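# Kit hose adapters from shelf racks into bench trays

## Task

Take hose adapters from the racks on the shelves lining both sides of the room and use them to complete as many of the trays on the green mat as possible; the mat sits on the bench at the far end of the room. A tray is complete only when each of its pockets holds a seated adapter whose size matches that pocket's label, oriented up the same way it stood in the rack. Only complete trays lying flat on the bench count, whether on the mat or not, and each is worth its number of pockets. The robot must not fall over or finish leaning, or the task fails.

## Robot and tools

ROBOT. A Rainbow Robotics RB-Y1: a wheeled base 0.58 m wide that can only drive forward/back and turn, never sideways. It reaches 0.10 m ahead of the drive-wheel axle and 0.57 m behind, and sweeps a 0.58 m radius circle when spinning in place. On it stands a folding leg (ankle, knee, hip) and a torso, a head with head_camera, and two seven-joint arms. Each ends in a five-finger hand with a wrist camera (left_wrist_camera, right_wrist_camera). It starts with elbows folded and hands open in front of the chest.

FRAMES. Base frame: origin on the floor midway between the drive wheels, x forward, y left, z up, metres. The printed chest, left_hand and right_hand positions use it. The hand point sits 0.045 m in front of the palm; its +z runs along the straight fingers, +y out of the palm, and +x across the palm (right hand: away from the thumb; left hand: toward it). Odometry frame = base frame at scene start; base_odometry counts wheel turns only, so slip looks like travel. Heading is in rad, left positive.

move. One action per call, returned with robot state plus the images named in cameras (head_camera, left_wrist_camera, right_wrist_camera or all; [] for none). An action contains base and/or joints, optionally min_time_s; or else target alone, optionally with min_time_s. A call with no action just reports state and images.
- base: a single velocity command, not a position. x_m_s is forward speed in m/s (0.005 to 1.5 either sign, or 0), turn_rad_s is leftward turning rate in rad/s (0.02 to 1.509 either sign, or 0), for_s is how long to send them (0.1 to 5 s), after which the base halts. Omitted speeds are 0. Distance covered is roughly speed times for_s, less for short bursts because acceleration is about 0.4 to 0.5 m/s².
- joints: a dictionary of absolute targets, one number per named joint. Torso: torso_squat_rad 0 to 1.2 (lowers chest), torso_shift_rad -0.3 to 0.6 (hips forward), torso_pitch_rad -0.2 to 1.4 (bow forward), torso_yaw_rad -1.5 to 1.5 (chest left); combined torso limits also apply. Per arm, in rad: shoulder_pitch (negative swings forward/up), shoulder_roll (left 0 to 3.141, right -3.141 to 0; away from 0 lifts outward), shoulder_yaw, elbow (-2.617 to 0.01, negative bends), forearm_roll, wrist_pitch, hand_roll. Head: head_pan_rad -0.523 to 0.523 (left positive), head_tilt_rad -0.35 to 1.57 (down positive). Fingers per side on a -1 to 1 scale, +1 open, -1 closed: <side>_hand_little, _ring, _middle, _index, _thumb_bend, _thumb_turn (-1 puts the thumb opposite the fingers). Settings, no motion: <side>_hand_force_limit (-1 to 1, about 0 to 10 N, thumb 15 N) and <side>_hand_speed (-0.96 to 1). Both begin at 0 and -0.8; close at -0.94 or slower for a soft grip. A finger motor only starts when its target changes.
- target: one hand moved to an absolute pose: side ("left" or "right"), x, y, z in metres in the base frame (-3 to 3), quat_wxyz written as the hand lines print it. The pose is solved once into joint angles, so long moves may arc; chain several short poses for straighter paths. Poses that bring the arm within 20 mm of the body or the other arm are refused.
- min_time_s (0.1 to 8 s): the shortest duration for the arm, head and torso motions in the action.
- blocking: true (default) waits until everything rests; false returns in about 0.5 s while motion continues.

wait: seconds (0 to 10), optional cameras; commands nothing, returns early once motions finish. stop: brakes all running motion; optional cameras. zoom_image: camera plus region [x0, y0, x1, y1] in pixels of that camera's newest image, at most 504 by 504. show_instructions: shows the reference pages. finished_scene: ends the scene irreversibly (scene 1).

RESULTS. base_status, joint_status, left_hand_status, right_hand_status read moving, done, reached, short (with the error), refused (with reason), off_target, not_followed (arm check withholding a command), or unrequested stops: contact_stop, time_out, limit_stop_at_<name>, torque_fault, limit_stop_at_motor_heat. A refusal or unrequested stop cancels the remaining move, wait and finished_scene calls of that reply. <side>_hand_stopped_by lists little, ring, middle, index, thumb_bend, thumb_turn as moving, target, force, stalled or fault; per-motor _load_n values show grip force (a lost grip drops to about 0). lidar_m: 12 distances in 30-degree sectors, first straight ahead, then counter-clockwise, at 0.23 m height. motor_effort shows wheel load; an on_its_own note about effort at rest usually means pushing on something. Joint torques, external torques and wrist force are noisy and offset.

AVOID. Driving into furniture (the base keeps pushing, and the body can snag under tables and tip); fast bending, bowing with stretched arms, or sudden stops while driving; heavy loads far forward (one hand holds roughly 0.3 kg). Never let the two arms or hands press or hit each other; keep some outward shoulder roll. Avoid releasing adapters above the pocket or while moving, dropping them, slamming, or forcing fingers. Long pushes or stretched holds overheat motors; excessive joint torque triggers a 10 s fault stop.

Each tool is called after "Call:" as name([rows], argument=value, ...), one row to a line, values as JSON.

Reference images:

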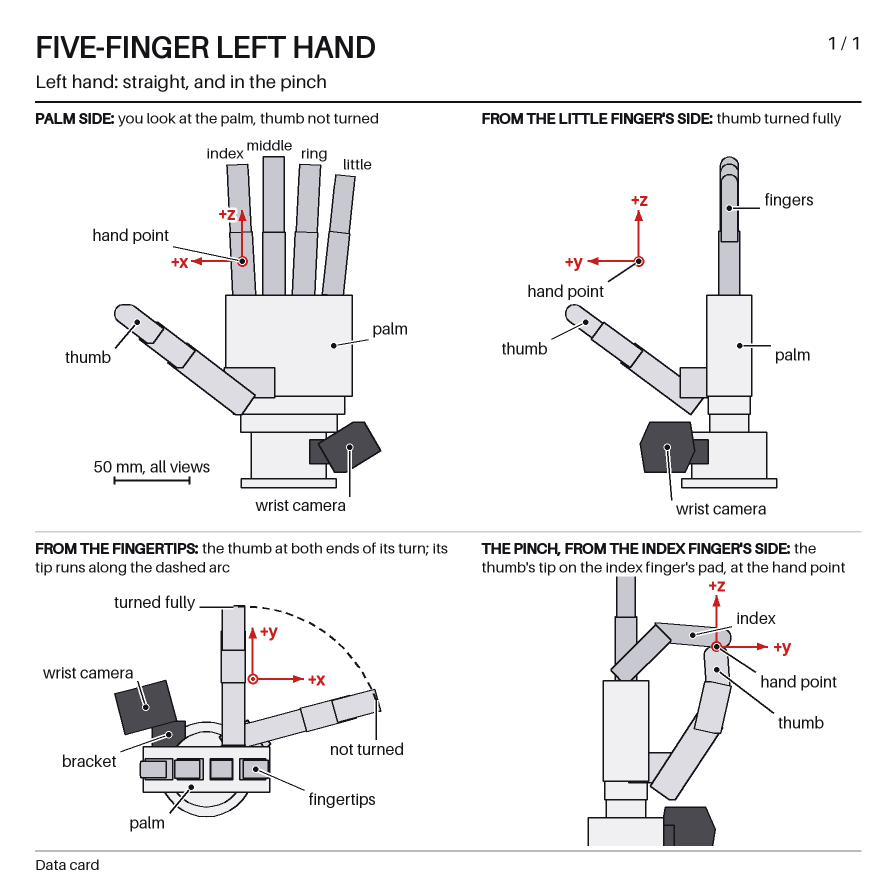

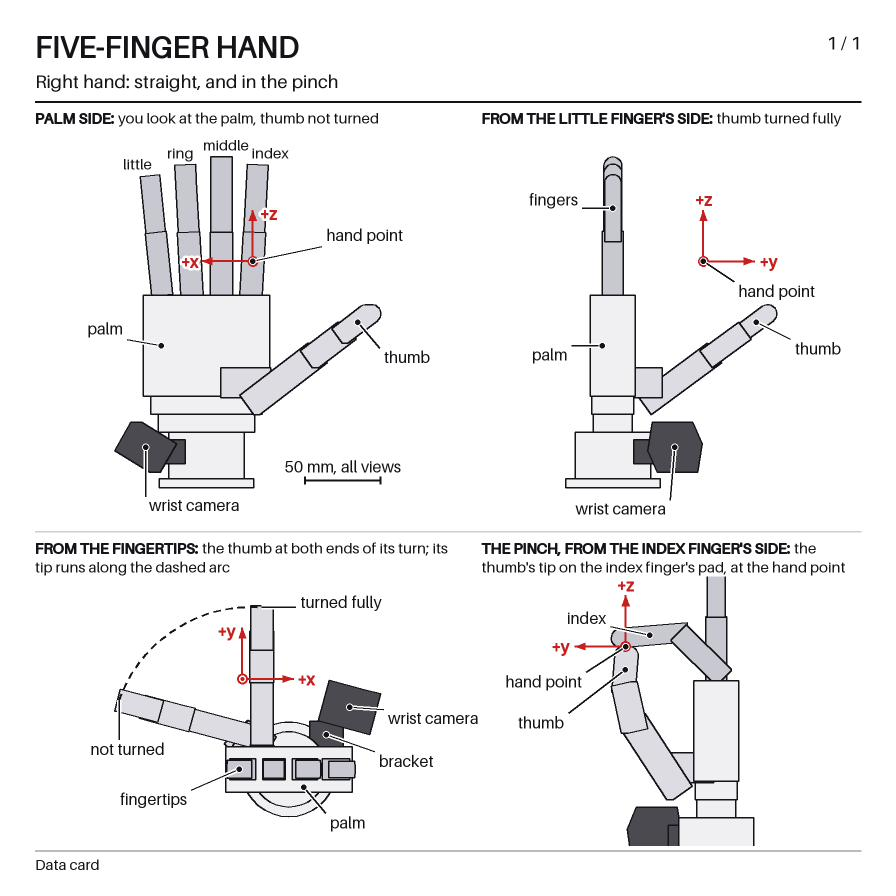

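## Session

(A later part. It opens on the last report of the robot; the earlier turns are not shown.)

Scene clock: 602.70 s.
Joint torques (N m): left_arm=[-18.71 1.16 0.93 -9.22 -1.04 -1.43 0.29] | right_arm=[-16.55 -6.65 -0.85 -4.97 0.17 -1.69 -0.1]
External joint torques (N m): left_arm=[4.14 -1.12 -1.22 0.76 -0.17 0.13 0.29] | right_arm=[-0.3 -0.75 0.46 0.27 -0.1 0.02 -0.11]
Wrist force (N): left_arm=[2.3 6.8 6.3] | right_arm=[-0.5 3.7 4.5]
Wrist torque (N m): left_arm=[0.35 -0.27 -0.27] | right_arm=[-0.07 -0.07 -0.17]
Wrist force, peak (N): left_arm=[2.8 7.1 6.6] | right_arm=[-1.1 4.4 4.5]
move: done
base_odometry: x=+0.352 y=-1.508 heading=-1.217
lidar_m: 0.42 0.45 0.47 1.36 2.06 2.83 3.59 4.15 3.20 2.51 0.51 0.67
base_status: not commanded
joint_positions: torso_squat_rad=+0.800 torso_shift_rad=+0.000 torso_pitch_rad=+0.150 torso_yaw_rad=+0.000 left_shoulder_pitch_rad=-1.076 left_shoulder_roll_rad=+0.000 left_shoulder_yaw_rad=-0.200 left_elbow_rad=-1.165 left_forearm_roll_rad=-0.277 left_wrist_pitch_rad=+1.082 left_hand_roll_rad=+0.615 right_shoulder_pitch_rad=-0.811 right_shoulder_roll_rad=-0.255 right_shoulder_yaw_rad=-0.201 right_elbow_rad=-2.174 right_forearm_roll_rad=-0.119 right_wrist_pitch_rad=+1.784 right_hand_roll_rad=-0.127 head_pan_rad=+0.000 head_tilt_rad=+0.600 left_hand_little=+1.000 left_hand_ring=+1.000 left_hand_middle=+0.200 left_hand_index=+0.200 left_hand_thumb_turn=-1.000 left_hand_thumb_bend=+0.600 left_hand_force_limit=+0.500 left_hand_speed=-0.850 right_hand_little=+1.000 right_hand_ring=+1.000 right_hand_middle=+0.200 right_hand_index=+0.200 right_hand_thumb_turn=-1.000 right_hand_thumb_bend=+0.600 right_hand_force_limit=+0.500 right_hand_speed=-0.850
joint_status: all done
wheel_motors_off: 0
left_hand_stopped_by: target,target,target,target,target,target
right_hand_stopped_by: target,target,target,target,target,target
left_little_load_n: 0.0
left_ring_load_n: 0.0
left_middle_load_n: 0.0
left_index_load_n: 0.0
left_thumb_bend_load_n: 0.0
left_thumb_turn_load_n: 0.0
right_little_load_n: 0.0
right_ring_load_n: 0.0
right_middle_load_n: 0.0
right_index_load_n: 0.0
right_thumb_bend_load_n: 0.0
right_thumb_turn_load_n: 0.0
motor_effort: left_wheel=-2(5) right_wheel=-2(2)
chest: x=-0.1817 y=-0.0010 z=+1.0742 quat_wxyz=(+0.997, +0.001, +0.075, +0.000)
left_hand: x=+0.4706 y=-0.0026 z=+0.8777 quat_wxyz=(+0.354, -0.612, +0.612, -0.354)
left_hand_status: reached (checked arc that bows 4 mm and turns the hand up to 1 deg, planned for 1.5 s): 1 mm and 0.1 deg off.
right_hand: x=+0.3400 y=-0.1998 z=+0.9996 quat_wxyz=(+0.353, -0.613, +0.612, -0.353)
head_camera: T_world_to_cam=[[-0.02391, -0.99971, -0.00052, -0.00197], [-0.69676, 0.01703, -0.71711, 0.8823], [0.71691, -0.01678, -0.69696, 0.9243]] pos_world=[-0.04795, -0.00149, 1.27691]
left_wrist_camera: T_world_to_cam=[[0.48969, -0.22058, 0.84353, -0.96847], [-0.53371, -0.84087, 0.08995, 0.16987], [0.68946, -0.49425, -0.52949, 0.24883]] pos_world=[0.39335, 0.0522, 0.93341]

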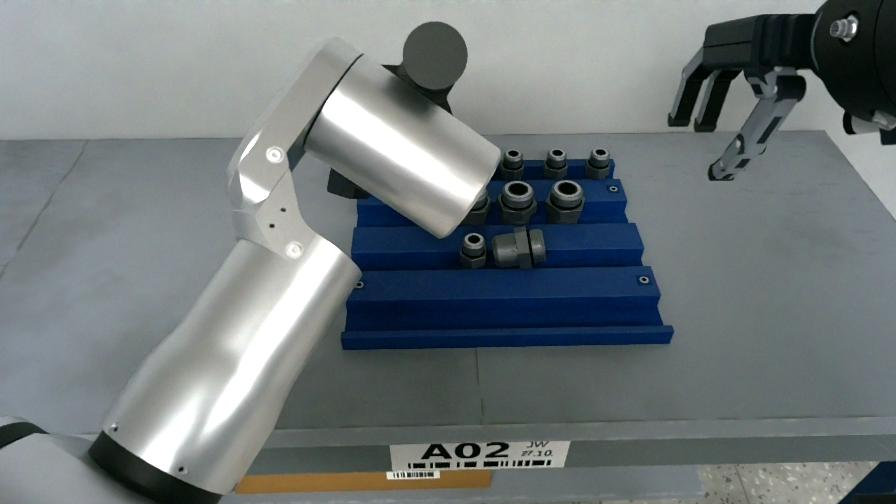

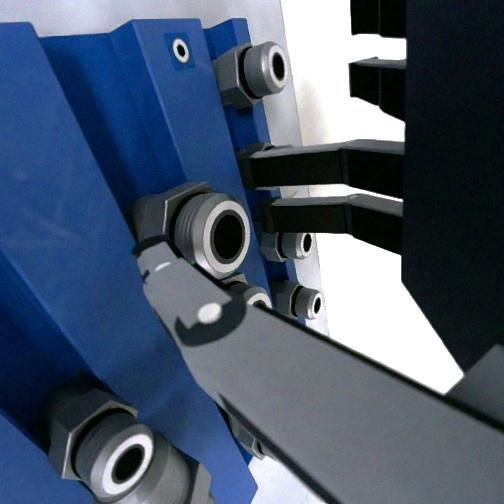

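Call:
move(target={"side": "left", "x": 0.4700, "y": -0.008, "z": 0.877, "quat_wxyz": [0.3536, -0.6124, 0.6124, -0.3536]}, min_time_s=0.8, cameras=["left_wrist_camera"])

Call:
zoom_image(camera="left_wrist_camera", region=[50, 80, 330, 330])

Scene clock: 604.27 s.
Joint torques (N m): left_arm=[-21.33 1.16 1.1 -8.79 -0.85 -1.01 0.43] | right_arm=[-16.71 -6.9 -0.97 -4.94 0.22 -1.7 0.06]
External joint torques (N m): left_arm=[1.56 -1.12 -1.19 1.15 0.05 0.53 0.44] | right_arm=[-0.46 -1.01 0.34 0.3 -0.05 0.01 0.06]
Wrist force (N): left_arm=[2.6 6.9 6.3] | right_arm=[-1.2 3.4 4.0]
Wrist torque (N m): left_arm=[0.36 -0.33 -0.24] | right_arm=[-0.09 0.04 -0.19]
Wrist force, peak (N): left_arm=[2.7 7.0 6.7] | right_arm=[-1.2 3.8 4.6]
move: done
base_odometry: x=+0.352 y=-1.508 heading=-1.217
lidar_m: 0.43 0.44 0.47 1.36 2.05 2.84 3.59 4.15 3.20 2.52 0.51 0.68
base_status: not commanded
joint_positions: torso_squat_rad=+0.800 torso_shift_rad=+0.000 torso_pitch_rad=+0.150 torso_yaw_rad=+0.000 left_shoulder_pitch_rad=-1.087 left_shoulder_roll_rad=+0.000 left_shoulder_yaw_rad=-0.218 left_elbow_rad=-1.150 left_forearm_roll_rad=-0.277 left_wrist_pitch_rad=+1.083 left_hand_roll_rad=+0.637 right_shoulder_pitch_rad=-0.811 right_shoulder_roll_rad=-0.255 right_shoulder_yaw_rad=-0.201 right_elbow_rad=-2.174 right_forearm_roll_rad=-0.119 right_wrist_pitch_rad=+1.784 right_hand_roll_rad=-0.127 head_pan_rad=+0.000 head_tilt_rad=+0.600 left_hand_little=+1.000 left_hand_ring=+1.000 left_hand_middle=+0.200 left_hand_index=+0.200 left_hand_thumb_turn=-1.000 left_hand_thumb_bend=+0.600 left_hand_force_limit=+0.500 left_hand_speed=-0.850 right_hand_little=+1.000 right_hand_ring=+1.000 right_hand_middle=+0.200 right_hand_index=+0.200 right_hand_thumb_turn=-1.000 right_hand_thumb_bend=+0.600 right_hand_force_limit=+0.500 right_hand_speed=-0.850
joint_status: all done
wheel_motors_off: 0
left_hand_stopped_by: target,target,target,target,target,target
right_hand_stopped_by: target,target,target,target,target,target
left_little_load_n: 0.0
left_ring_load_n: 0.0
left_middle_load_n: 0.0
left_index_load_n: 0.0
left_thumb_bend_load_n: 0.0
left_thumb_turn_load_n: 0.0
right_little_load_n: 0.0
right_ring_load_n: 0.0
right_middle_load_n: 0.0
right_index_load_n: 0.0
right_thumb_bend_load_n: 0.0
right_thumb_turn_load_n: 0.0
motor_effort: left_wheel=-4(4) right_wheel=-1(2)
chest: x=-0.1817 y=-0.0010 z=+1.0742 quat_wxyz=(+0.997, +0.001, +0.075, +0.000)
left_hand: x=+0.4701 y=-0.0076 z=+0.8772 quat_wxyz=(+0.354, -0.612, +0.612, -0.354)
left_hand_status: reached (checked arc that bows 0 mm and turns the hand up to 0 deg, planned for 0.8 s): 0 mm and 0.0 deg off.
right_hand: x=+0.3400 y=-0.1998 z=+0.9996 quat_wxyz=(+0.353, -0.613, +0.612, -0.353)
left_wrist_camera: T_world_to_cam=[[0.49044, -0.22054, 0.84311, -0.96884], [-0.53322, -0.84116, 0.09015, 0.16501], [0.68931, -0.49378, -0.53013, 0.2472]] pos_world=[0.39275, 0.0472, 0.93301]

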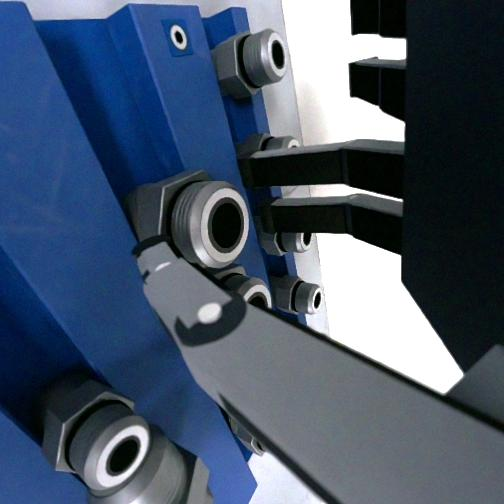

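Scaled by 1.800 from the camera's image (finer frame: 720x720).

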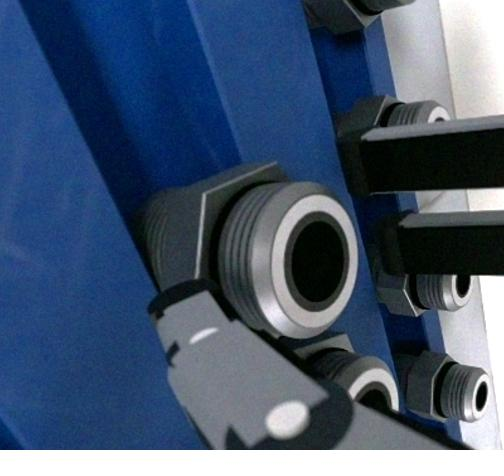

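Call:
move(target={"side": "left", "x": 0.4703, "y": -0.0082, "z": 0.862, "quat_wxyz": [0.3536, -0.6124, 0.6124, -0.3536]}, min_time_s=0.8)

Call:
move(joints={"left_hand_speed": -0.92, "left_hand_force_limit": 0.5, "left_hand_index": -0.31, "left_hand_middle": -0.31, "left_hand_thumb_bend": 0.04}, cameras=["left_wrist_camera"])

Call:
move(target={"side": "left", "x": 0.4703, "y": -0.0082, "z": 0.88, "quat_wxyz": [0.3536, -0.6124, 0.6124, -0.3536]}, min_time_s=1.2, cameras=["left_wrist_camera"])

Scene clock: 605.67 s.
Joint torques (N m): left_arm=[-18.04 1.63 0.59 -9.44 -1.21 -1.44 0.39] | right_arm=[-16.73 -6.69 -1.2 -4.87 0.23 -1.57 -0.09]
External joint torques (N m): left_arm=[4.78 -0.47 -1.73 0.57 -0.3 0.06 0.4] | right_arm=[-0.49 -0.8 0.11 0.37 -0.04 0.14 -0.09]
Wrist force (N): left_arm=[2.4 7.0 6.1] | right_arm=[-0.4 3.6 3.9]
Wrist torque (N m): left_arm=[0.39 -0.28 -0.27] | right_arm=[-0.07 -0.08 -0.15]
Wrist force, peak (N): left_arm=[2.9 7.2 6.5] | right_arm=[-1.2 3.4 4.8]
move: done
base_odometry: x=+0.352 y=-1.508 heading=-1.217
lidar_m: 0.42 0.44 0.46 1.35 2.05 2.82 3.59 4.14 3.20 2.52 0.51 0.68
base_status: not commanded
joint_positions: torso_squat_rad=+0.800 torso_shift_rad=+0.000 torso_pitch_rad=+0.150 torso_yaw_rad=+0.000 left_shoulder_pitch_rad=-1.071 left_shoulder_roll_rad=+0.000 left_shoulder_yaw_rad=-0.236 left_elbow_rad=-1.121 left_forearm_roll_rad=-0.288 left_wrist_pitch_rad=+1.045 left_hand_roll_rad=+0.666 right_shoulder_pitch_rad=-0.811 right_shoulder_roll_rad=-0.255 right_shoulder_yaw_rad=-0.201 right_elbow_rad=-2.174 right_forearm_roll_rad=-0.119 right_wrist_pitch_rad=+1.784 right_hand_roll_rad=-0.127 head_pan_rad=+0.000 head_tilt_rad=+0.600 left_hand_little=+1.000 left_hand_ring=+1.000 left_hand_middle=+0.200 left_hand_index=+0.200 left_hand_thumb_turn=-1.000 left_hand_thumb_bend=+0.600 left_hand_force_limit=+0.500 left_hand_speed=-0.850 right_hand_little=+1.000 right_hand_ring=+1.000 right_hand_middle=+0.200 right_hand_index=+0.200 right_hand_thumb_turn=-1.000 right_hand_thumb_bend=+0.600 right_hand_force_limit=+0.500 right_hand_speed=-0.850
joint_status: all done
wheel_motors_off: 0
left_hand_stopped_by: target,target,target,target,target,target
right_hand_stopped_by: target,target,target,target,target,target
left_little_load_n: 0.0
left_ring_load_n: 0.0
left_middle_load_n: 0.0
left_index_load_n: 0.0
left_thumb_bend_load_n: 0.0
left_thumb_turn_load_n: 0.0
right_little_load_n: 0.0
right_ring_load_n: 0.0
right_middle_load_n: 0.0
right_index_load_n: 0.0
right_thumb_bend_load_n: 0.0
right_thumb_turn_load_n: 0.0
motor_effort: left_wheel=+0(4) right_wheel=-1(2)
chest: x=-0.1817 y=-0.0010 z=+1.0742 quat_wxyz=(+0.997, +0.001, +0.075, +0.000)
left_hand: x=+0.4705 y=-0.0081 z=+0.8626 quat_wxyz=(+0.354, -0.612, +0.612, -0.354)
left_hand_status: reached (checked arc that bows 0 mm and turns the hand up to 0 deg, planned for 0.8 s): 1 mm and 0.1 deg off.
right_hand: x=+0.3400 y=-0.1998 z=+0.9996 quat_wxyz=(+0.353, -0.613, +0.612, -0.353)
pictures: none

Scene clock: 608.13 s.
Joint torques (N m): left_arm=[-18.17 1.51 0.87 -9.45 -0.83 -0.94 0.36] | right_arm=[-16.66 -6.88 -1.09 -4.86 0.22 -1.7 -0.05]
External joint torques (N m): left_arm=[4.65 -0.59 -1.45 0.55 0.08 0.56 0.37] | right_arm=[-0.41 -0.98 0.22 0.39 -0.05 0.01 -0.05]
Wrist force (N): left_arm=[2.9 7.2 7.1] | right_arm=[-1.1 3.8 4.4]
Wrist torque (N m): left_arm=[0.32 -0.31 -0.24] | right_arm=[-0.08 0.06 -0.23]
Wrist force, peak (N): left_arm=[3.4 8.3 7.1] | right_arm=[-1.7 3.6 4.9]
move: off_target
base_odometry: x=+0.352 y=-1.508 heading=-1.217
lidar_m: 0.42 0.44 0.46 1.36 2.06 2.82 3.59 4.14 3.20 2.52 0.50 0.67
base_status: not commanded
joint_positions: torso_squat_rad=+0.800 torso_shift_rad=+0.000 torso_pitch_rad=+0.150 torso_yaw_rad=+0.000 left_shoulder_pitch_rad=-1.071 left_shoulder_roll_rad=+0.000 left_shoulder_yaw_rad=-0.236 left_elbow_rad=-1.121 left_forearm_roll_rad=-0.288 left_wrist_pitch_rad=+1.045 left_hand_roll_rad=+0.666 right_shoulder_pitch_rad=-0.811 right_shoulder_roll_rad=-0.255 right_shoulder_yaw_rad=-0.201 right_elbow_rad=-2.174 right_forearm_roll_rad=-0.119 right_wrist_pitch_rad=+1.784 right_hand_roll_rad=-0.127 head_pan_rad=+0.000 head_tilt_rad=+0.600 left_hand_little=+1.000 left_hand_ring=+1.000 left_hand_middle=+0.061 left_hand_index=+0.038 left_hand_thumb_turn=-1.000 left_hand_thumb_bend=+0.478 left_hand_force_limit=+0.500 left_hand_speed=-0.920 right_hand_little=+1.000 right_hand_ring=+1.000 right_hand_middle=+0.200 right_hand_index=+0.200 right_hand_thumb_turn=-1.000 right_hand_thumb_bend=+0.600 right_hand_force_limit=+0.500 right_hand_speed=-0.850
joint_status: left_hand_middle off_target (ended at +0.061, target -0.310); left_hand_index off_target (ended at +0.038, target -0.310); left_hand_thumb_bend off_target (ended at +0.478, target +0.040); the others done
wheel_motors_off: 0
left_hand_stopped_by: target,target,force,force,force,target
right_hand_stopped_by: target,target,target,target,target,target
left_little_load_n: 0.0
left_ring_load_n: 0.0
left_middle_load_n: 8.5
left_index_load_n: 8.5
left_thumb_bend_load_n: 11.0
left_thumb_turn_load_n: 0.5
right_little_load_n: 0.0
right_ring_load_n: 0.0
right_middle_load_n: 0.0
right_index_load_n: 0.0
right_thumb_bend_load_n: 0.0
right_thumb_turn_load_n: 0.5
motor_effort: left_wheel=-2(6) right_wheel=+0(2)
chest: x=-0.1817 y=-0.0010 z=+1.0742 quat_wxyz=(+0.997, +0.001, +0.075, +0.000)
left_hand: x=+0.4705 y=-0.0081 z=+0.8626 quat_wxyz=(+0.354, -0.612, +0.612, -0.354)
right_hand: x=+0.3400 y=-0.1998 z=+0.9996 quat_wxyz=(+0.353, -0.613, +0.612, -0.353)
left_wrist_camera: T_world_to_cam=[[0.49014, -0.2205, 0.84329, -0.95687], [-0.5332, -0.8412, 0.08996, 0.16627], [0.68954, -0.49373, -0.52988, 0.23844]] pos_world=[0.39325, 0.0466, 0.91831]

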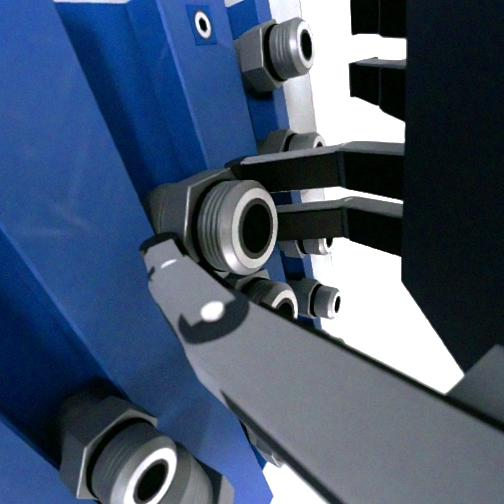

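Scene clock: 609.67 s.
Joint torques (N m): left_arm=[-21.99 3.91 3.96 -11.91 -0.94 -1.51 -0.23] | right_arm=[-16.7 -6.56 -1.17 -4.8 0.25 -1.7 -0.15]
External joint torques (N m): left_arm=[0.95 1.54 1.58 -2.01 -0.04 0.02 -0.22] | right_arm=[-0.45 -0.67 0.13 0.44 -0.02 0.01 -0.16]
Wrist force (N): left_arm=[2.7 8.6 7.4] | right_arm=[-1.2 3.3 4.7]
Wrist torque (N m): left_arm=[0.38 -0.33 -0.43] | right_arm=[-0.14 0.07 -0.20]
Wrist force, peak (N): left_arm=[3.2 8.2 10.6] | right_arm=[-1.7 3.6 4.6]
move: done
base_odometry: x=+0.352 y=-1.508 heading=-1.217
lidar_m: 0.42 0.45 0.46 1.35 2.07 2.84 3.59 4.15 3.20 2.52 0.51 0.68
base_status: not commanded
joint_positions: torso_squat_rad=+0.800 torso_shift_rad=+0.000 torso_pitch_rad=+0.150 torso_yaw_rad=+0.000 left_shoulder_pitch_rad=-1.095 left_shoulder_roll_rad=+0.005 left_shoulder_yaw_rad=-0.224 left_elbow_rad=-1.149 left_forearm_roll_rad=-0.269 left_wrist_pitch_rad=+1.091 left_hand_roll_rad=+0.641 right_shoulder_pitch_rad=-0.811 right_shoulder_roll_rad=-0.255 right_shoulder_yaw_rad=-0.201 right_elbow_rad=-2.174 right_forearm_roll_rad=-0.119 right_wrist_pitch_rad=+1.784 right_hand_roll_rad=-0.127 head_pan_rad=+0.000 head_tilt_rad=+0.600 left_hand_little=+1.000 left_hand_ring=+1.000 left_hand_middle=+0.061 left_hand_index=+0.038 left_hand_thumb_turn=-1.000 left_hand_thumb_bend=+0.478 left_hand_force_limit=+0.500 left_hand_speed=-0.920 right_hand_little=+1.000 right_hand_ring=+1.000 right_hand_middle=+0.200 right_hand_index=+0.200 right_hand_thumb_turn=-1.000 right_hand_thumb_bend=+0.600 right_hand_force_limit=+0.500 right_hand_speed=-0.850
joint_status: all done
wheel_motors_off: 0
left_hand_stopped_by: target,target,force,force,force,target
right_hand_stopped_by: target,target,target,target,target,target
left_little_load_n: 0.0
left_ring_load_n: 0.0
left_middle_load_n: 8.0
left_index_load_n: 8.0
left_thumb_bend_load_n: 11.5
left_thumb_turn_load_n: 0.0
right_little_load_n: 0.0
right_ring_load_n: -0.5
right_middle_load_n: 0.0
right_index_load_n: 0.0
right_thumb_bend_load_n: 0.0
right_thumb_turn_load_n: 0.0
motor_effort: left_wheel=-1(5) right_wheel=-1(2)
chest: x=-0.1817 y=-0.0010 z=+1.0742 quat_wxyz=(+0.997, +0.001, +0.075, +0.000)
left_hand: x=+0.4701 y=-0.0083 z=+0.8796 quat_wxyz=(+0.353, -0.612, +0.613, -0.353)
left_hand_status: reached (checked arc that bows 0 mm and turns the hand up to 0 deg, planned for 1.2 s): 0 mm and 0.0 deg off.
right_hand: x=+0.3400 y=-0.1998 z=+0.9996 quat_wxyz=(+0.353, -0.613, +0.612, -0.353)
left_wrist_camera: T_world_to_cam=[[0.49139, -0.22109, 0.84241, -0.97091], [-0.5333, -0.84109, 0.09034, 0.16407], [0.68857, -0.49365, -0.53121, 0.24928]] pos_world=[0.39294, 0.0464, 0.93551]

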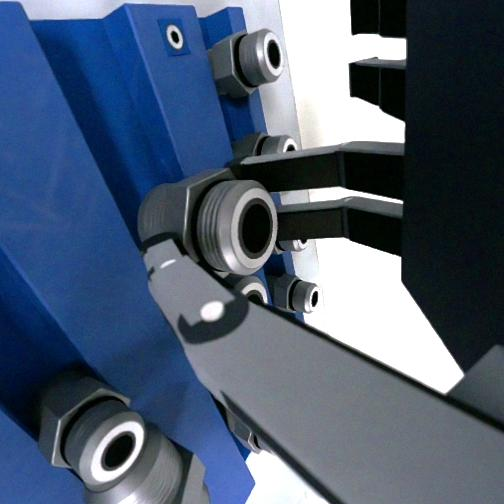

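Call:
move(target={"side": "left", "x": 0.4703, "y": -0.0082, "z": 0.95, "quat_wxyz": [0.3536, -0.6124, 0.6124, -0.3536]}, min_time_s=1.2)

Call:
move(joints={"left_shoulder_pitch_rad": -0.807, "left_shoulder_roll_rad": 0.25, "left_shoulder_yaw_rad": 0.212, "left_elbow_rad": -2.176, "left_forearm_roll_rad": 0.12, "left_wrist_pitch_rad": 1.781, "left_hand_roll_rad": 0.118}, min_time_s=1.5)

Call:
move(target={"side": "right", "x": 0.4641, "y": -0.1319, "z": 0.97, "quat_wxyz": [0.3536, -0.6124, 0.6124, -0.3536]}, min_time_s=1.5)

Call:
move(target={"side": "right", "x": 0.4641, "y": -0.1319, "z": 0.868, "quat_wxyz": [0.3536, -0.6124, 0.6124, -0.3536]}, min_time_s=1.5, cameras=["head_camera", "right_wrist_camera"])

Call:
zoom_image(camera="right_wrist_camera", region=[180, 80, 460, 330])

Scene clock: 611.70 s.
Joint torques (N m): left_arm=[-22.32 4.89 4.33 -10.85 -0.74 -1.56 -0.18] | right_arm=[-16.53 -6.9 -1.17 -4.93 0.31 -1.59 -0.01]
External joint torques (N m): left_arm=[1.23 1.07 1.83 -1.48 0.13 0.05 -0.17] | right_arm=[-0.29 -1.01 0.14 0.31 0.04 0.12 -0.02]
Wrist force (N): left_arm=[2.5 8.6 7.5] | right_arm=[-0.7 2.9 4.0]
Wrist torque (N m): left_arm=[0.37 -0.30 -0.46] | right_arm=[-0.19 -0.02 -0.19]
Wrist force, peak (N): left_arm=[2.9 9.2 7.5] | right_arm=[-1.8 2.8 5.0]
move: done
base_odometry: x=+0.352 y=-1.508 heading=-1.217
lidar_m: 0.43 0.45 0.48 1.36 2.06 2.83 3.59 4.14 3.20 2.52 0.51 0.68
base_status: not commanded
joint_positions: torso_squat_rad=+0.800 torso_shift_rad=+0.000 torso_pitch_rad=+0.150 torso_yaw_rad=+0.000 left_shoulder_pitch_rad=-1.221 left_shoulder_roll_rad=+0.022 left_shoulder_yaw_rad=-0.163 left_elbow_rad=-1.202 left_forearm_roll_rad=-0.208 left_wrist_pitch_rad=+1.244 left_hand_roll_rad=+0.563 right_shoulder_pitch_rad=-0.811 right_shoulder_roll_rad=-0.255 right_shoulder_yaw_rad=-0.201 right_elbow_rad=-2.174 right_forearm_roll_rad=-0.119 right_wrist_pitch_rad=+1.784 right_hand_roll_rad=-0.127 head_pan_rad=+0.000 head_tilt_rad=+0.600 left_hand_little=+1.000 left_hand_ring=+1.000 left_hand_middle=+0.061 left_hand_index=+0.038 left_hand_thumb_turn=-1.000 left_hand_thumb_bend=+0.478 left_hand_force_limit=+0.500 left_hand_speed=-0.920 right_hand_little=+1.000 right_hand_ring=+1.000 right_hand_middle=+0.200 right_hand_index=+0.200 right_hand_thumb_turn=-1.000 right_hand_thumb_bend=+0.600 right_hand_force_limit=+0.500 right_hand_speed=-0.850
joint_status: all done
wheel_motors_off: 0
left_hand_stopped_by: target,target,force,force,force,target
right_hand_stopped_by: target,target,target,target,target,target
left_little_load_n: 0.0
left_ring_load_n: 0.0
left_middle_load_n: 8.5
left_index_load_n: 8.0
left_thumb_bend_load_n: 11.5
left_thumb_turn_load_n: 0.0
right_little_load_n: 0.0
right_ring_load_n: 0.0
right_middle_load_n: 0.0
right_index_load_n: 0.0
right_thumb_bend_load_n: 0.5
right_thumb_turn_load_n: 0.0
motor_effort: left_wheel=-2(5) right_wheel=-1(2)
chest: x=-0.1817 y=-0.0010 z=+1.0742 quat_wxyz=(+0.997, +0.001, +0.075, +0.000)
left_hand: x=+0.4708 y=-0.0087 z=+0.9493 quat_wxyz=(+0.353, -0.612, +0.613, -0.353)
left_hand_status: reached (checked arc that bows 3 mm and turns the hand up to 0 deg, planned for 1.2 s): 1 mm and 0.0 deg off.
right_hand: x=+0.3400 y=-0.1998 z=+0.9996 quat_wxyz=(+0.353, -0.613, +0.612, -0.353)
pictures: none

Scene clock: 613.50 s.
Joint torques (N m): left_arm=[-15.14 6.44 2.77 -7.27 -0.05 -2.42 -0.01] | right_arm=[-16.77 -6.77 -0.98 -4.88 0.31 -1.62 -0.04]
External joint torques (N m): left_arm=[2.04 0.45 1.19 -1.54 0.14 -0.53 -0.01] | right_arm=[-0.52 -0.88 0.32 0.36 0.04 0.09 -0.04]
Wrist force (N): left_arm=[2.7 8.5 7.7] | right_arm=[-0.8 3.5 4.3]
Wrist torque (N m): left_arm=[0.30 -0.31 -0.42] | right_arm=[-0.12 0.03 -0.19]
Wrist force, peak (N): left_arm=[2.6 8.9 8.4] | right_arm=[-1.3 3.5 4.7]
move: done
base_odometry: x=+0.352 y=-1.508 heading=-1.217
lidar_m: 0.42 0.46 0.47 1.36 2.07 2.82 3.57 4.15 3.20 2.51 0.50 0.67
base_status: not commanded
joint_positions: torso_squat_rad=+0.800 torso_shift_rad=+0.000 torso_pitch_rad=+0.150 torso_yaw_rad=+0.000 left_shoulder_pitch_rad=-0.807 left_shoulder_roll_rad=+0.250 left_shoulder_yaw_rad=+0.212 left_elbow_rad=-2.176 left_forearm_roll_rad=+0.120 left_wrist_pitch_rad=+1.781 left_hand_roll_rad=+0.118 right_shoulder_pitch_rad=-0.811 right_shoulder_roll_rad=-0.255 right_shoulder_yaw_rad=-0.201 right_elbow_rad=-2.174 right_forearm_roll_rad=-0.119 right_wrist_pitch_rad=+1.784 right_hand_roll_rad=-0.127 head_pan_rad=+0.000 head_tilt_rad=+0.600 left_hand_little=+1.000 left_hand_ring=+1.000 left_hand_middle=+0.061 left_hand_index=+0.038 left_hand_thumb_turn=-1.000 left_hand_thumb_bend=+0.478 left_hand_force_limit=+0.500 left_hand_speed=-0.920 right_hand_little=+1.000 right_hand_ring=+1.000 right_hand_middle=+0.200 right_hand_index=+0.200 right_hand_thumb_turn=-1.000 right_hand_thumb_bend=+0.600 right_hand_force_limit=+0.500 right_hand_speed=-0.850
joint_status: all done
wheel_motors_off: 0
left_hand_stopped_by: target,target,force,force,force,target
right_hand_stopped_by: target,target,target,target,target,target
left_little_load_n: 0.0
left_ring_load_n: 0.0
left_middle_load_n: 8.0
left_index_load_n: 8.5
left_thumb_bend_load_n: 11.5
left_thumb_turn_load_n: 0.0
right_little_load_n: 0.0
right_ring_load_n: 0.0
right_middle_load_n: 0.0
right_index_load_n: 0.0
right_thumb_bend_load_n: 0.0
right_thumb_turn_load_n: 0.0
motor_effort: left_wheel=-3(5) right_wheel=-1(3)
chest: x=-0.1817 y=-0.0010 z=+1.0742 quat_wxyz=(+0.997, +0.001, +0.075, +0.000)
left_hand: x=+0.3399 y=+0.1999 z=+0.9998 quat_wxyz=(+0.354, -0.612, +0.612, -0.353)
right_hand: x=+0.3400 y=-0.1998 z=+0.9996 quat_wxyz=(+0.353, -0.613, +0.612, -0.353)
pictures: none

Scene clock: 615.33 s.
Joint torques (N m): left_arm=[-15.02 6.65 2.9 -7.28 -0.36 -2.17 0.05] | right_arm=[-21.86 -6.21 -0.79 -7.18 0.56 -1.44 -0.37]
External joint torques (N m): left_arm=[2.16 0.66 1.33 -1.55 -0.16 -0.28 0.06] | right_arm=[-0.54 -0.42 0.63 0.82 0.06 0.24 -0.37]
Wrist force (N): left_arm=[2.5 8.5 7.7] | right_arm=[-0.6 3.9 3.7]
Wrist torque (N m): left_arm=[0.30 -0.30 -0.42] | right_arm=[-0.05 0.00 -0.17]
Wrist force, peak (N): left_arm=[2.6 8.8 7.6] | right_arm=[-1.5 4.3 4.4]
move: done
base_odometry: x=+0.352 y=-1.508 heading=-1.217
lidar_m: 0.42 0.44 0.47 1.36 2.06 2.82 3.58 4.14 3.20 2.51 0.51 0.67
base_status: not commanded
joint_positions: torso_squat_rad=+0.800 torso_shift_rad=+0.000 torso_pitch_rad=+0.150 torso_yaw_rad=+0.000 left_shoulder_pitch_rad=-0.807 left_shoulder_roll_rad=+0.250 left_shoulder_yaw_rad=+0.212 left_elbow_rad=-2.176 left_forearm_roll_rad=+0.120 left_wrist_pitch_rad=+1.781 left_hand_roll_rad=+0.118 right_shoulder_pitch_rad=-1.046 right_shoulder_roll_rad=-0.184 right_shoulder_yaw_rad=-0.078 right_elbow_rad=-1.521 right_forearm_roll_rad=+0.026 right_wrist_pitch_rad=+1.349 right_hand_roll_rad=-0.226 head_pan_rad=+0.000 head_tilt_rad=+0.600 left_hand_little=+1.000 left_hand_ring=+1.000 left_hand_middle=+0.061 left_hand_index=+0.038 left_hand_thumb_turn=-1.000 left_hand_thumb_bend=+0.478 left_hand_force_limit=+0.500 left_hand_speed=-0.920 right_hand_little=+1.000 right_hand_ring=+1.000 right_hand_middle=+0.200 right_hand_index=+0.200 right_hand_thumb_turn=-1.000 right_hand_thumb_bend=+0.600 right_hand_force_limit=+0.500 right_hand_speed=-0.850
joint_status: all done
wheel_motors_off: 0
left_hand_stopped_by: target,target,force,force,force,target
right_hand_stopped_by: target,target,target,target,target,target
left_little_load_n: 0.0
left_ring_load_n: 0.0
left_middle_load_n: 8.0
left_index_load_n: 8.5
left_thumb_bend_load_n: 11.5
left_thumb_turn_load_n: 0.0
right_little_load_n: 0.0
right_ring_load_n: 0.0
right_middle_load_n: 0.0
right_index_load_n: 0.0
right_thumb_bend_load_n: 0.0
right_thumb_turn_load_n: 0.0
motor_effort: left_wheel=-1(4) right_wheel=-1(2)
chest: x=-0.1817 y=-0.0010 z=+1.0742 quat_wxyz=(+0.997, +0.001, +0.075, +0.000)
left_hand: x=+0.3399 y=+0.1999 z=+0.9998 quat_wxyz=(+0.354, -0.612, +0.612, -0.353)
right_hand: x=+0.4640 y=-0.1320 z=+0.9699 quat_wxyz=(+0.354, -0.612, +0.612, -0.354)
right_hand_status: reached (checked arc that bows 25 mm and turns the hand up to 4 deg, planned for 1.5 s): 0 mm and 0.0 deg off.
pictures: none

Scene clock: 617.17 s.
Joint torques (N m): left_arm=[-14.86 6.09 2.18 -6.99 -0.09 -1.96 -0.04] | right_arm=[-20.15 -4.44 -0.31 -8.34 0.7 -1.87 -0.48]
External joint torques (N m): left_arm=[2.32 0.1 0.61 -1.26 0.11 -0.08 -0.04] | right_arm=[-0.11 -0.09 0.96 0.76 0.16 -0.2 -0.49]
Wrist force (N): left_arm=[2.7 8.4 7.5] | right_arm=[-0.8 3.4 3.7]
Wrist torque (N m): left_arm=[0.32 -0.32 -0.43] | right_arm=[-0.12 0.00 -0.20]
Wrist force, peak (N): left_arm=[2.6 8.7 7.7] | right_arm=[-1.2 3.8 4.6]
move: done
base_odometry: x=+0.352 y=-1.508 heading=-1.217
lidar_m: 0.43 0.45 0.47 1.36 2.06 2.83 3.59 4.14 3.20 2.52 0.50 0.67
base_status: not commanded
joint_positions: torso_squat_rad=+0.800 torso_shift_rad=+0.000 torso_pitch_rad=+0.150 torso_yaw_rad=+0.000 left_shoulder_pitch_rad=-0.807 left_shoulder_roll_rad=+0.250 left_shoulder_yaw_rad=+0.212 left_elbow_rad=-2.176 left_forearm_roll_rad=+0.120 left_wrist_pitch_rad=+1.781 left_hand_roll_rad=+0.118 right_shoulder_pitch_rad=-0.843 right_shoulder_roll_rad=-0.132 right_shoulder_yaw_rad=-0.027 right_elbow_rad=-1.461 right_forearm_roll_rad=+0.077 right_wrist_pitch_rad=+1.087 right_hand_roll_rad=-0.257 head_pan_rad=+0.000 head_tilt_rad=+0.600 left_hand_little=+1.000 left_hand_ring=+1.000 left_hand_middle=+0.061 left_hand_index=+0.038 left_hand_thumb_turn=-1.000 left_hand_thumb_bend=+0.478 left_hand_force_limit=+0.500 left_hand_speed=-0.920 right_hand_little=+1.000 right_hand_ring=+1.000 right_hand_middle=+0.200 right_hand_index=+0.200 right_hand_thumb_turn=-1.000 right_hand_thumb_bend=+0.600 right_hand_force_limit=+0.500 right_hand_speed=-0.850
joint_status: all done
wheel_motors_off: 0
left_hand_stopped_by: target,target,force,force,force,target
right_hand_stopped_by: target,target,target,target,target,target
left_little_load_n: 0.0
left_ring_load_n: 0.0
left_middle_load_n: 8.0
left_index_load_n: 8.5
left_thumb_bend_load_n: 11.5
left_thumb_turn_load_n: 0.5
right_little_load_n: 0.0
right_ring_load_n: 0.0
right_middle_load_n: 0.0
right_index_load_n: 0.0
right_thumb_bend_load_n: 0.0
right_thumb_turn_load_n: 0.0
motor_effort: left_wheel=-2(4) right_wheel=-1(2)
chest: x=-0.1817 y=-0.0010 z=+1.0742 quat_wxyz=(+0.997, +0.001, +0.075, +0.000)
left_hand: x=+0.3399 y=+0.1999 z=+0.9998 quat_wxyz=(+0.354, -0.612, +0.612, -0.353)
right_hand: x=+0.4634 y=-0.1322 z=+0.8682 quat_wxyz=(+0.354, -0.612, +0.612, -0.354)
right_hand_status: reached (checked arc that bows 5 mm and turns the hand up to 1 deg, planned for 1.5 s): 1 mm and 0.0 deg off.
head_camera: T_world_to_cam=[[-0.02391, -0.99971, -0.00052, -0.00207], [-0.69676, 0.01703, -0.71711, 0.8823], [0.71691, -0.01678, -0.69696, 0.9243]] pos_world=[-0.04795, -0.00159, 1.27691]
right_wrist_camera: T_world_to_cam=[[-0.51306, -0.27537, -0.81298, 0.90518], [-0.55505, 0.82891, 0.06952, 0.30596], [0.65475, 0.48691, -0.57812, 0.37426]] pos_world=[0.38919, -0.18658, 0.93099]

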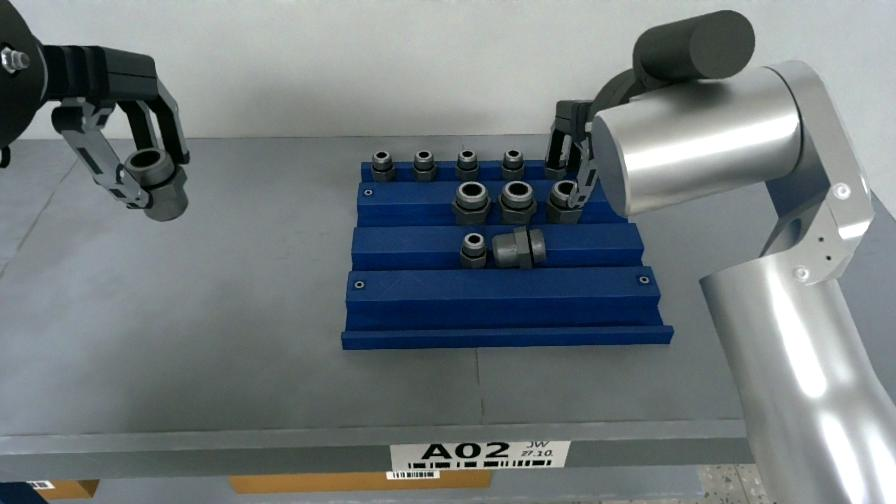

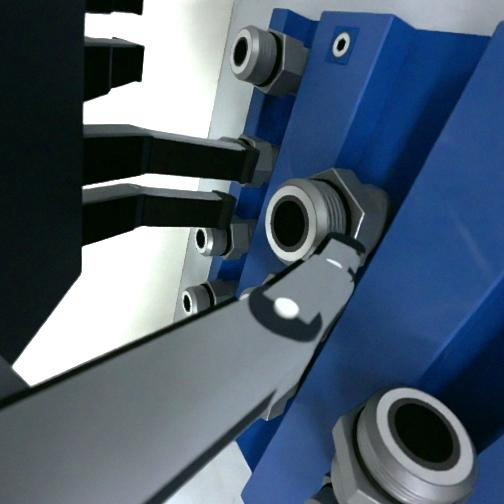

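Scaled by 1.800 from the camera's image (finer frame: 720x720).

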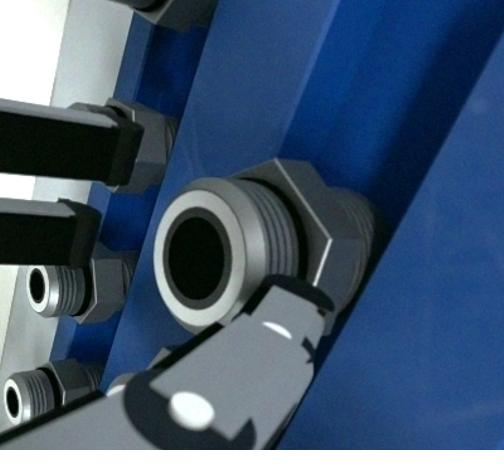

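Call:
move(target={"side": "right", "x": 0.4641, "y": -0.1319, "z": 0.855, "quat_wxyz": [0.3536, -0.6124, 0.6124, -0.3536]}, min_time_s=0.8)

Call:
move(joints={"right_hand_speed": -0.92, "right_hand_force_limit": 0.5, "right_hand_index": -0.31, "right_hand_middle": -0.31, "right_hand_thumb_bend": 0.04}, cameras=["right_wrist_camera"])

Call:
move(target={"side": "right", "x": 0.4641, "y": -0.1319, "z": 0.873, "quat_wxyz": [0.3536, -0.6124, 0.6124, -0.3536]}, min_time_s=1.2, cameras=["right_wrist_camera"])

Scene clock: 618.67 s.
Joint torques (N m): left_arm=[-15.15 6.87 2.07 -7.01 -0.17 -2.2 0.05] | right_arm=[-19.56 -3.75 -0.22 -8.29 0.59 -1.84 -0.47]
External joint torques (N m): left_arm=[2.03 0.88 0.5 -1.28 0.03 -0.32 0.06] | right_arm=[0.34 0.45 1.01 0.92 0.04 -0.18 -0.48]
Wrist force (N): left_arm=[2.6 8.4 7.5] | right_arm=[-0.9 3.0 4.4]
Wrist torque (N m): left_arm=[0.32 -0.31 -0.43] | right_arm=[-0.20 -0.02 -0.20]
Wrist force, peak (N): left_arm=[2.7 8.7 7.7] | right_arm=[-0.2 4.4 4.3]
move: done
base_odometry: x=+0.352 y=-1.508 heading=-1.217
lidar_m: 0.42 0.45 0.48 1.36 2.05 2.82 3.59 4.14 3.19 2.52 0.51 0.67
base_status: not commanded
joint_positions: torso_squat_rad=+0.800 torso_shift_rad=+0.000 torso_pitch_rad=+0.150 torso_yaw_rad=+0.000 left_shoulder_pitch_rad=-0.807 left_shoulder_roll_rad=+0.250 left_shoulder_yaw_rad=+0.212 left_elbow_rad=-2.176 left_forearm_roll_rad=+0.120 left_wrist_pitch_rad=+1.781 left_hand_roll_rad=+0.118 right_shoulder_pitch_rad=-0.823 right_shoulder_roll_rad=-0.126 right_shoulder_yaw_rad=-0.022 right_elbow_rad=-1.442 right_forearm_roll_rad=+0.084 right_wrist_pitch_rad=+1.050 right_hand_roll_rad=-0.262 head_pan_rad=+0.000 head_tilt_rad=+0.600 left_hand_little=+1.000 left_hand_ring=+1.000 left_hand_middle=+0.061 left_hand_index=+0.038 left_hand_thumb_turn=-1.000 left_hand_thumb_bend=+0.478 left_hand_force_limit=+0.500 left_hand_speed=-0.920 right_hand_little=+1.000 right_hand_ring=+1.000 right_hand_middle=+0.200 right_hand_index=+0.200 right_hand_thumb_turn=-1.000 right_hand_thumb_bend=+0.600 right_hand_force_limit=+0.500 right_hand_speed=-0.850
joint_status: all done
wheel_motors_off: 0
left_hand_stopped_by: target,target,force,force,force,target
right_hand_stopped_by: target,target,target,target,target,target
left_little_load_n: 0.0
left_ring_load_n: 0.0
left_middle_load_n: 8.0
left_index_load_n: 8.0
left_thumb_bend_load_n: 11.5
left_thumb_turn_load_n: 0.0
right_little_load_n: 0.0
right_ring_load_n: 0.0
right_middle_load_n: 0.0
right_index_load_n: 0.0
right_thumb_bend_load_n: 0.0
right_thumb_turn_load_n: 0.0
motor_effort: left_wheel=+1(4) right_wheel=-1(2)
chest: x=-0.1817 y=-0.0010 z=+1.0742 quat_wxyz=(+0.997, +0.001, +0.075, +0.000)
left_hand: x=+0.3399 y=+0.1999 z=+0.9998 quat_wxyz=(+0.354, -0.612, +0.612, -0.353)
right_hand: x=+0.4633 y=-0.1322 z=+0.8553 quat_wxyz=(+0.353, -0.612, +0.612, -0.353)
right_hand_status: reached (checked arc that bows 0 mm and turns the hand up to 0 deg, planned for 0.8 s): 1 mm and 0.0 deg off.
pictures: none

Scene clock: 621.13 s.
Joint torques (N m): left_arm=[-15.37 6.68 2.68 -7.06 -0.21 -2.21 0.06] | right_arm=[-19.66 -3.88 -0.23 -7.88 0.27 -0.86 -0.46]
External joint torques (N m): left_arm=[1.81 0.69 1.11 -1.33 -0.02 -0.33 0.07] | right_arm=[0.24 0.32 1 1.33 -0.27 0.81 -0.47]
Wrist force (N): left_arm=[2.3 8.5 7.6] | right_arm=[-1.5 0.2 6.6]
Wrist torque (N m): left_arm=[0.31 -0.27 -0.44] | right_arm=[0.00 0.06 -0.30]
Wrist force, peak (N): left_arm=[2.8 8.9 7.5] | right_arm=[-1.1 0.5 7.2]
move: off_target
base_odometry: x=+0.352 y=-1.508 heading=-1.217
lidar_m: 0.42 0.45 0.46 1.36 2.07 2.84 3.60 4.15 3.20 2.52 0.50 0.68
base_status: not commanded
joint_positions: torso_squat_rad=+0.800 torso_shift_rad=+0.000 torso_pitch_rad=+0.150 torso_yaw_rad=+0.000 left_shoulder_pitch_rad=-0.807 left_shoulder_roll_rad=+0.250 left_shoulder_yaw_rad=+0.212 left_elbow_rad=-2.176 left_forearm_roll_rad=+0.120 left_wrist_pitch_rad=+1.781 left_hand_roll_rad=+0.118 right_shoulder_pitch_rad=-0.823 right_shoulder_roll_rad=-0.126 right_shoulder_yaw_rad=-0.022 right_elbow_rad=-1.442 right_forearm_roll_rad=+0.084 right_wrist_pitch_rad=+1.050 right_hand_roll_rad=-0.262 head_pan_rad=+0.000 head_tilt_rad=+0.600 left_hand_little=+1.000 left_hand_ring=+1.000 left_hand_middle=+0.061 left_hand_index=+0.038 left_hand_thumb_turn=-1.000 left_hand_thumb_bend=+0.478 left_hand_force_limit=+0.500 left_hand_speed=-0.920 right_hand_little=+1.000 right_hand_ring=+1.000 right_hand_middle=-0.013 right_hand_index=-0.044 right_hand_thumb_turn=-1.000 right_hand_thumb_bend=+0.475 right_hand_force_limit=+0.500 right_hand_speed=-0.920
joint_status: right_hand_middle off_target (ended at -0.013, target -0.310); right_hand_index off_target (ended at -0.044, target -0.310); right_hand_thumb_bend off_target (ended at +0.475, target +0.040); the others done
wheel_motors_off: 0
left_hand_stopped_by: target,target,force,force,force,target
right_hand_stopped_by: target,target,force,force,force,target
left_little_load_n: 0.0
left_ring_load_n: 0.0
left_middle_load_n: 8.0
left_index_load_n: 8.0
left_thumb_bend_load_n: 11.5
left_thumb_turn_load_n: 0.0
right_little_load_n: 0.0
right_ring_load_n: 0.0
right_middle_load_n: 7.5
right_index_load_n: 8.0
right_thumb_bend_load_n: 10.5
right_thumb_turn_load_n: 1.5
motor_effort: left_wheel=-1(5) right_wheel=-2(2)
chest: x=-0.1817 y=-0.0010 z=+1.0742 quat_wxyz=(+0.997, +0.001, +0.075, +0.000)
left_hand: x=+0.3399 y=+0.1999 z=+0.9998 quat_wxyz=(+0.354, -0.612, +0.612, -0.353)
right_hand: x=+0.4633 y=-0.1322 z=+0.8555 quat_wxyz=(+0.353, -0.612, +0.612, -0.354)
right_wrist_camera: T_world_to_cam=[[-0.51319, -0.27537, -0.8129, 0.89467], [-0.55504, 0.82891, 0.06961, 0.30679], [0.65465, 0.48691, -0.57823, 0.3671]] pos_world=[0.38909, -0.18668, 0.91819]

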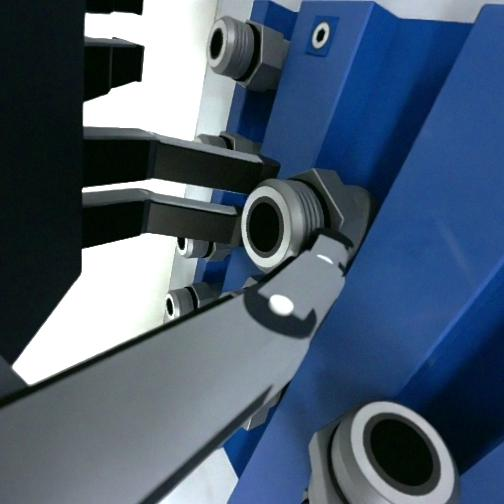

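Scene clock: 622.67 s.
Joint torques (N m): left_arm=[-15.33 6.78 2.16 -7.12 -0.16 -2.01 0.03] | right_arm=[-22.79 -7.01 -2.39 -9.63 0.34 -1.7 0.09]
External joint torques (N m): left_arm=[1.85 0.79 0.59 -1.39 0.04 -0.12 0.04] | right_arm=[-2.65 -2.6 -1.12 -0.56 -0.2 -0.04 0.09]
Wrist force (N): left_arm=[2.7 8.7 7.5] | right_arm=[-0.8 5.0 5.5]
Wrist torque (N m): left_arm=[0.35 -0.32 -0.43] | right_arm=[-0.18 -0.01 -0.01]
Wrist force, peak (N): left_arm=[2.7 9.0 7.5] | right_arm=[-0.4 4.5 10.4]
move: done
base_odometry: x=+0.352 y=-1.508 heading=-1.217
lidar_m: 0.42 0.45 0.47 1.35 2.06 2.84 3.59 4.14 3.21 2.52 0.51 0.67
base_status: not commanded
joint_positions: torso_squat_rad=+0.800 torso_shift_rad=+0.000 torso_pitch_rad=+0.150 torso_yaw_rad=+0.000 left_shoulder_pitch_rad=-0.807 left_shoulder_roll_rad=+0.250 left_shoulder_yaw_rad=+0.212 left_elbow_rad=-2.176 left_forearm_roll_rad=+0.120 left_wrist_pitch_rad=+1.781 left_hand_roll_rad=+0.118 right_shoulder_pitch_rad=-0.852 right_shoulder_roll_rad=-0.133 right_shoulder_yaw_rad=-0.029 right_elbow_rad=-1.459 right_forearm_roll_rad=+0.075 right_wrist_pitch_rad=+1.095 right_hand_roll_rad=-0.256 head_pan_rad=+0.000 head_tilt_rad=+0.600 left_hand_little=+1.000 left_hand_ring=+1.000 left_hand_middle=+0.061 left_hand_index=+0.038 left_hand_thumb_turn=-1.000 left_hand_thumb_bend=+0.478 left_hand_force_limit=+0.500 left_hand_speed=-0.920 right_hand_little=+1.000 right_hand_ring=+1.000 right_hand_middle=-0.013 right_hand_index=-0.044 right_hand_thumb_turn=-1.000 right_hand_thumb_bend=+0.476 right_hand_force_limit=+0.500 right_hand_speed=-0.920
joint_status: all done
wheel_motors_off: 0
left_hand_stopped_by: target,target,force,force,force,target
right_hand_stopped_by: target,target,force,force,force,target
left_little_load_n: 0.0
left_ring_load_n: -0.5
left_middle_load_n: 8.0
left_index_load_n: 8.5
left_thumb_bend_load_n: 11.0
left_thumb_turn_load_n: 0.0
right_little_load_n: -0.5
right_ring_load_n: 0.0
right_middle_load_n: 6.5
right_index_load_n: 7.5
right_thumb_bend_load_n: 11.0
right_thumb_turn_load_n: 1.0
motor_effort: left_wheel=-1(5) right_wheel=-2(2)
chest: x=-0.1817 y=-0.0010 z=+1.0742 quat_wxyz=(+0.997, +0.001, +0.075, +0.000)
left_hand: x=+0.3399 y=+0.1999 z=+0.9998 quat_wxyz=(+0.354, -0.612, +0.612, -0.353)
right_hand: x=+0.4644 y=-0.1315 z=+0.8718 quat_wxyz=(+0.354, -0.612, +0.612, -0.353)
right_hand_status: reached (checked arc that bows 0 mm and turns the hand up to 0 deg, planned for 1.2 s): 1 mm and 0.0 deg off.
right_wrist_camera: T_world_to_cam=[[-0.51308, -0.27524, -0.81301, 0.90884], [-0.55537, 0.82866, 0.06995, 0.30544], [0.65445, 0.48741, -0.57803, 0.37551]] pos_world=[0.39019, -0.18598, 0.93459]

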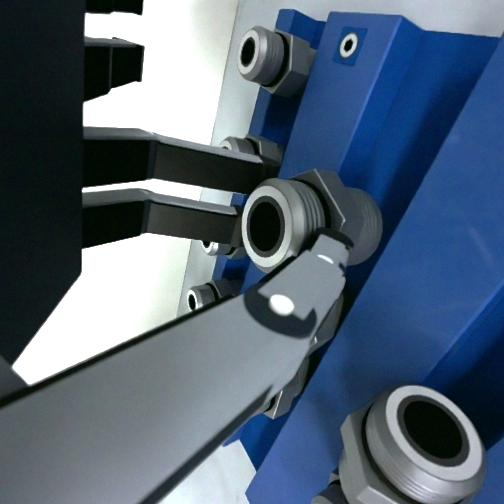

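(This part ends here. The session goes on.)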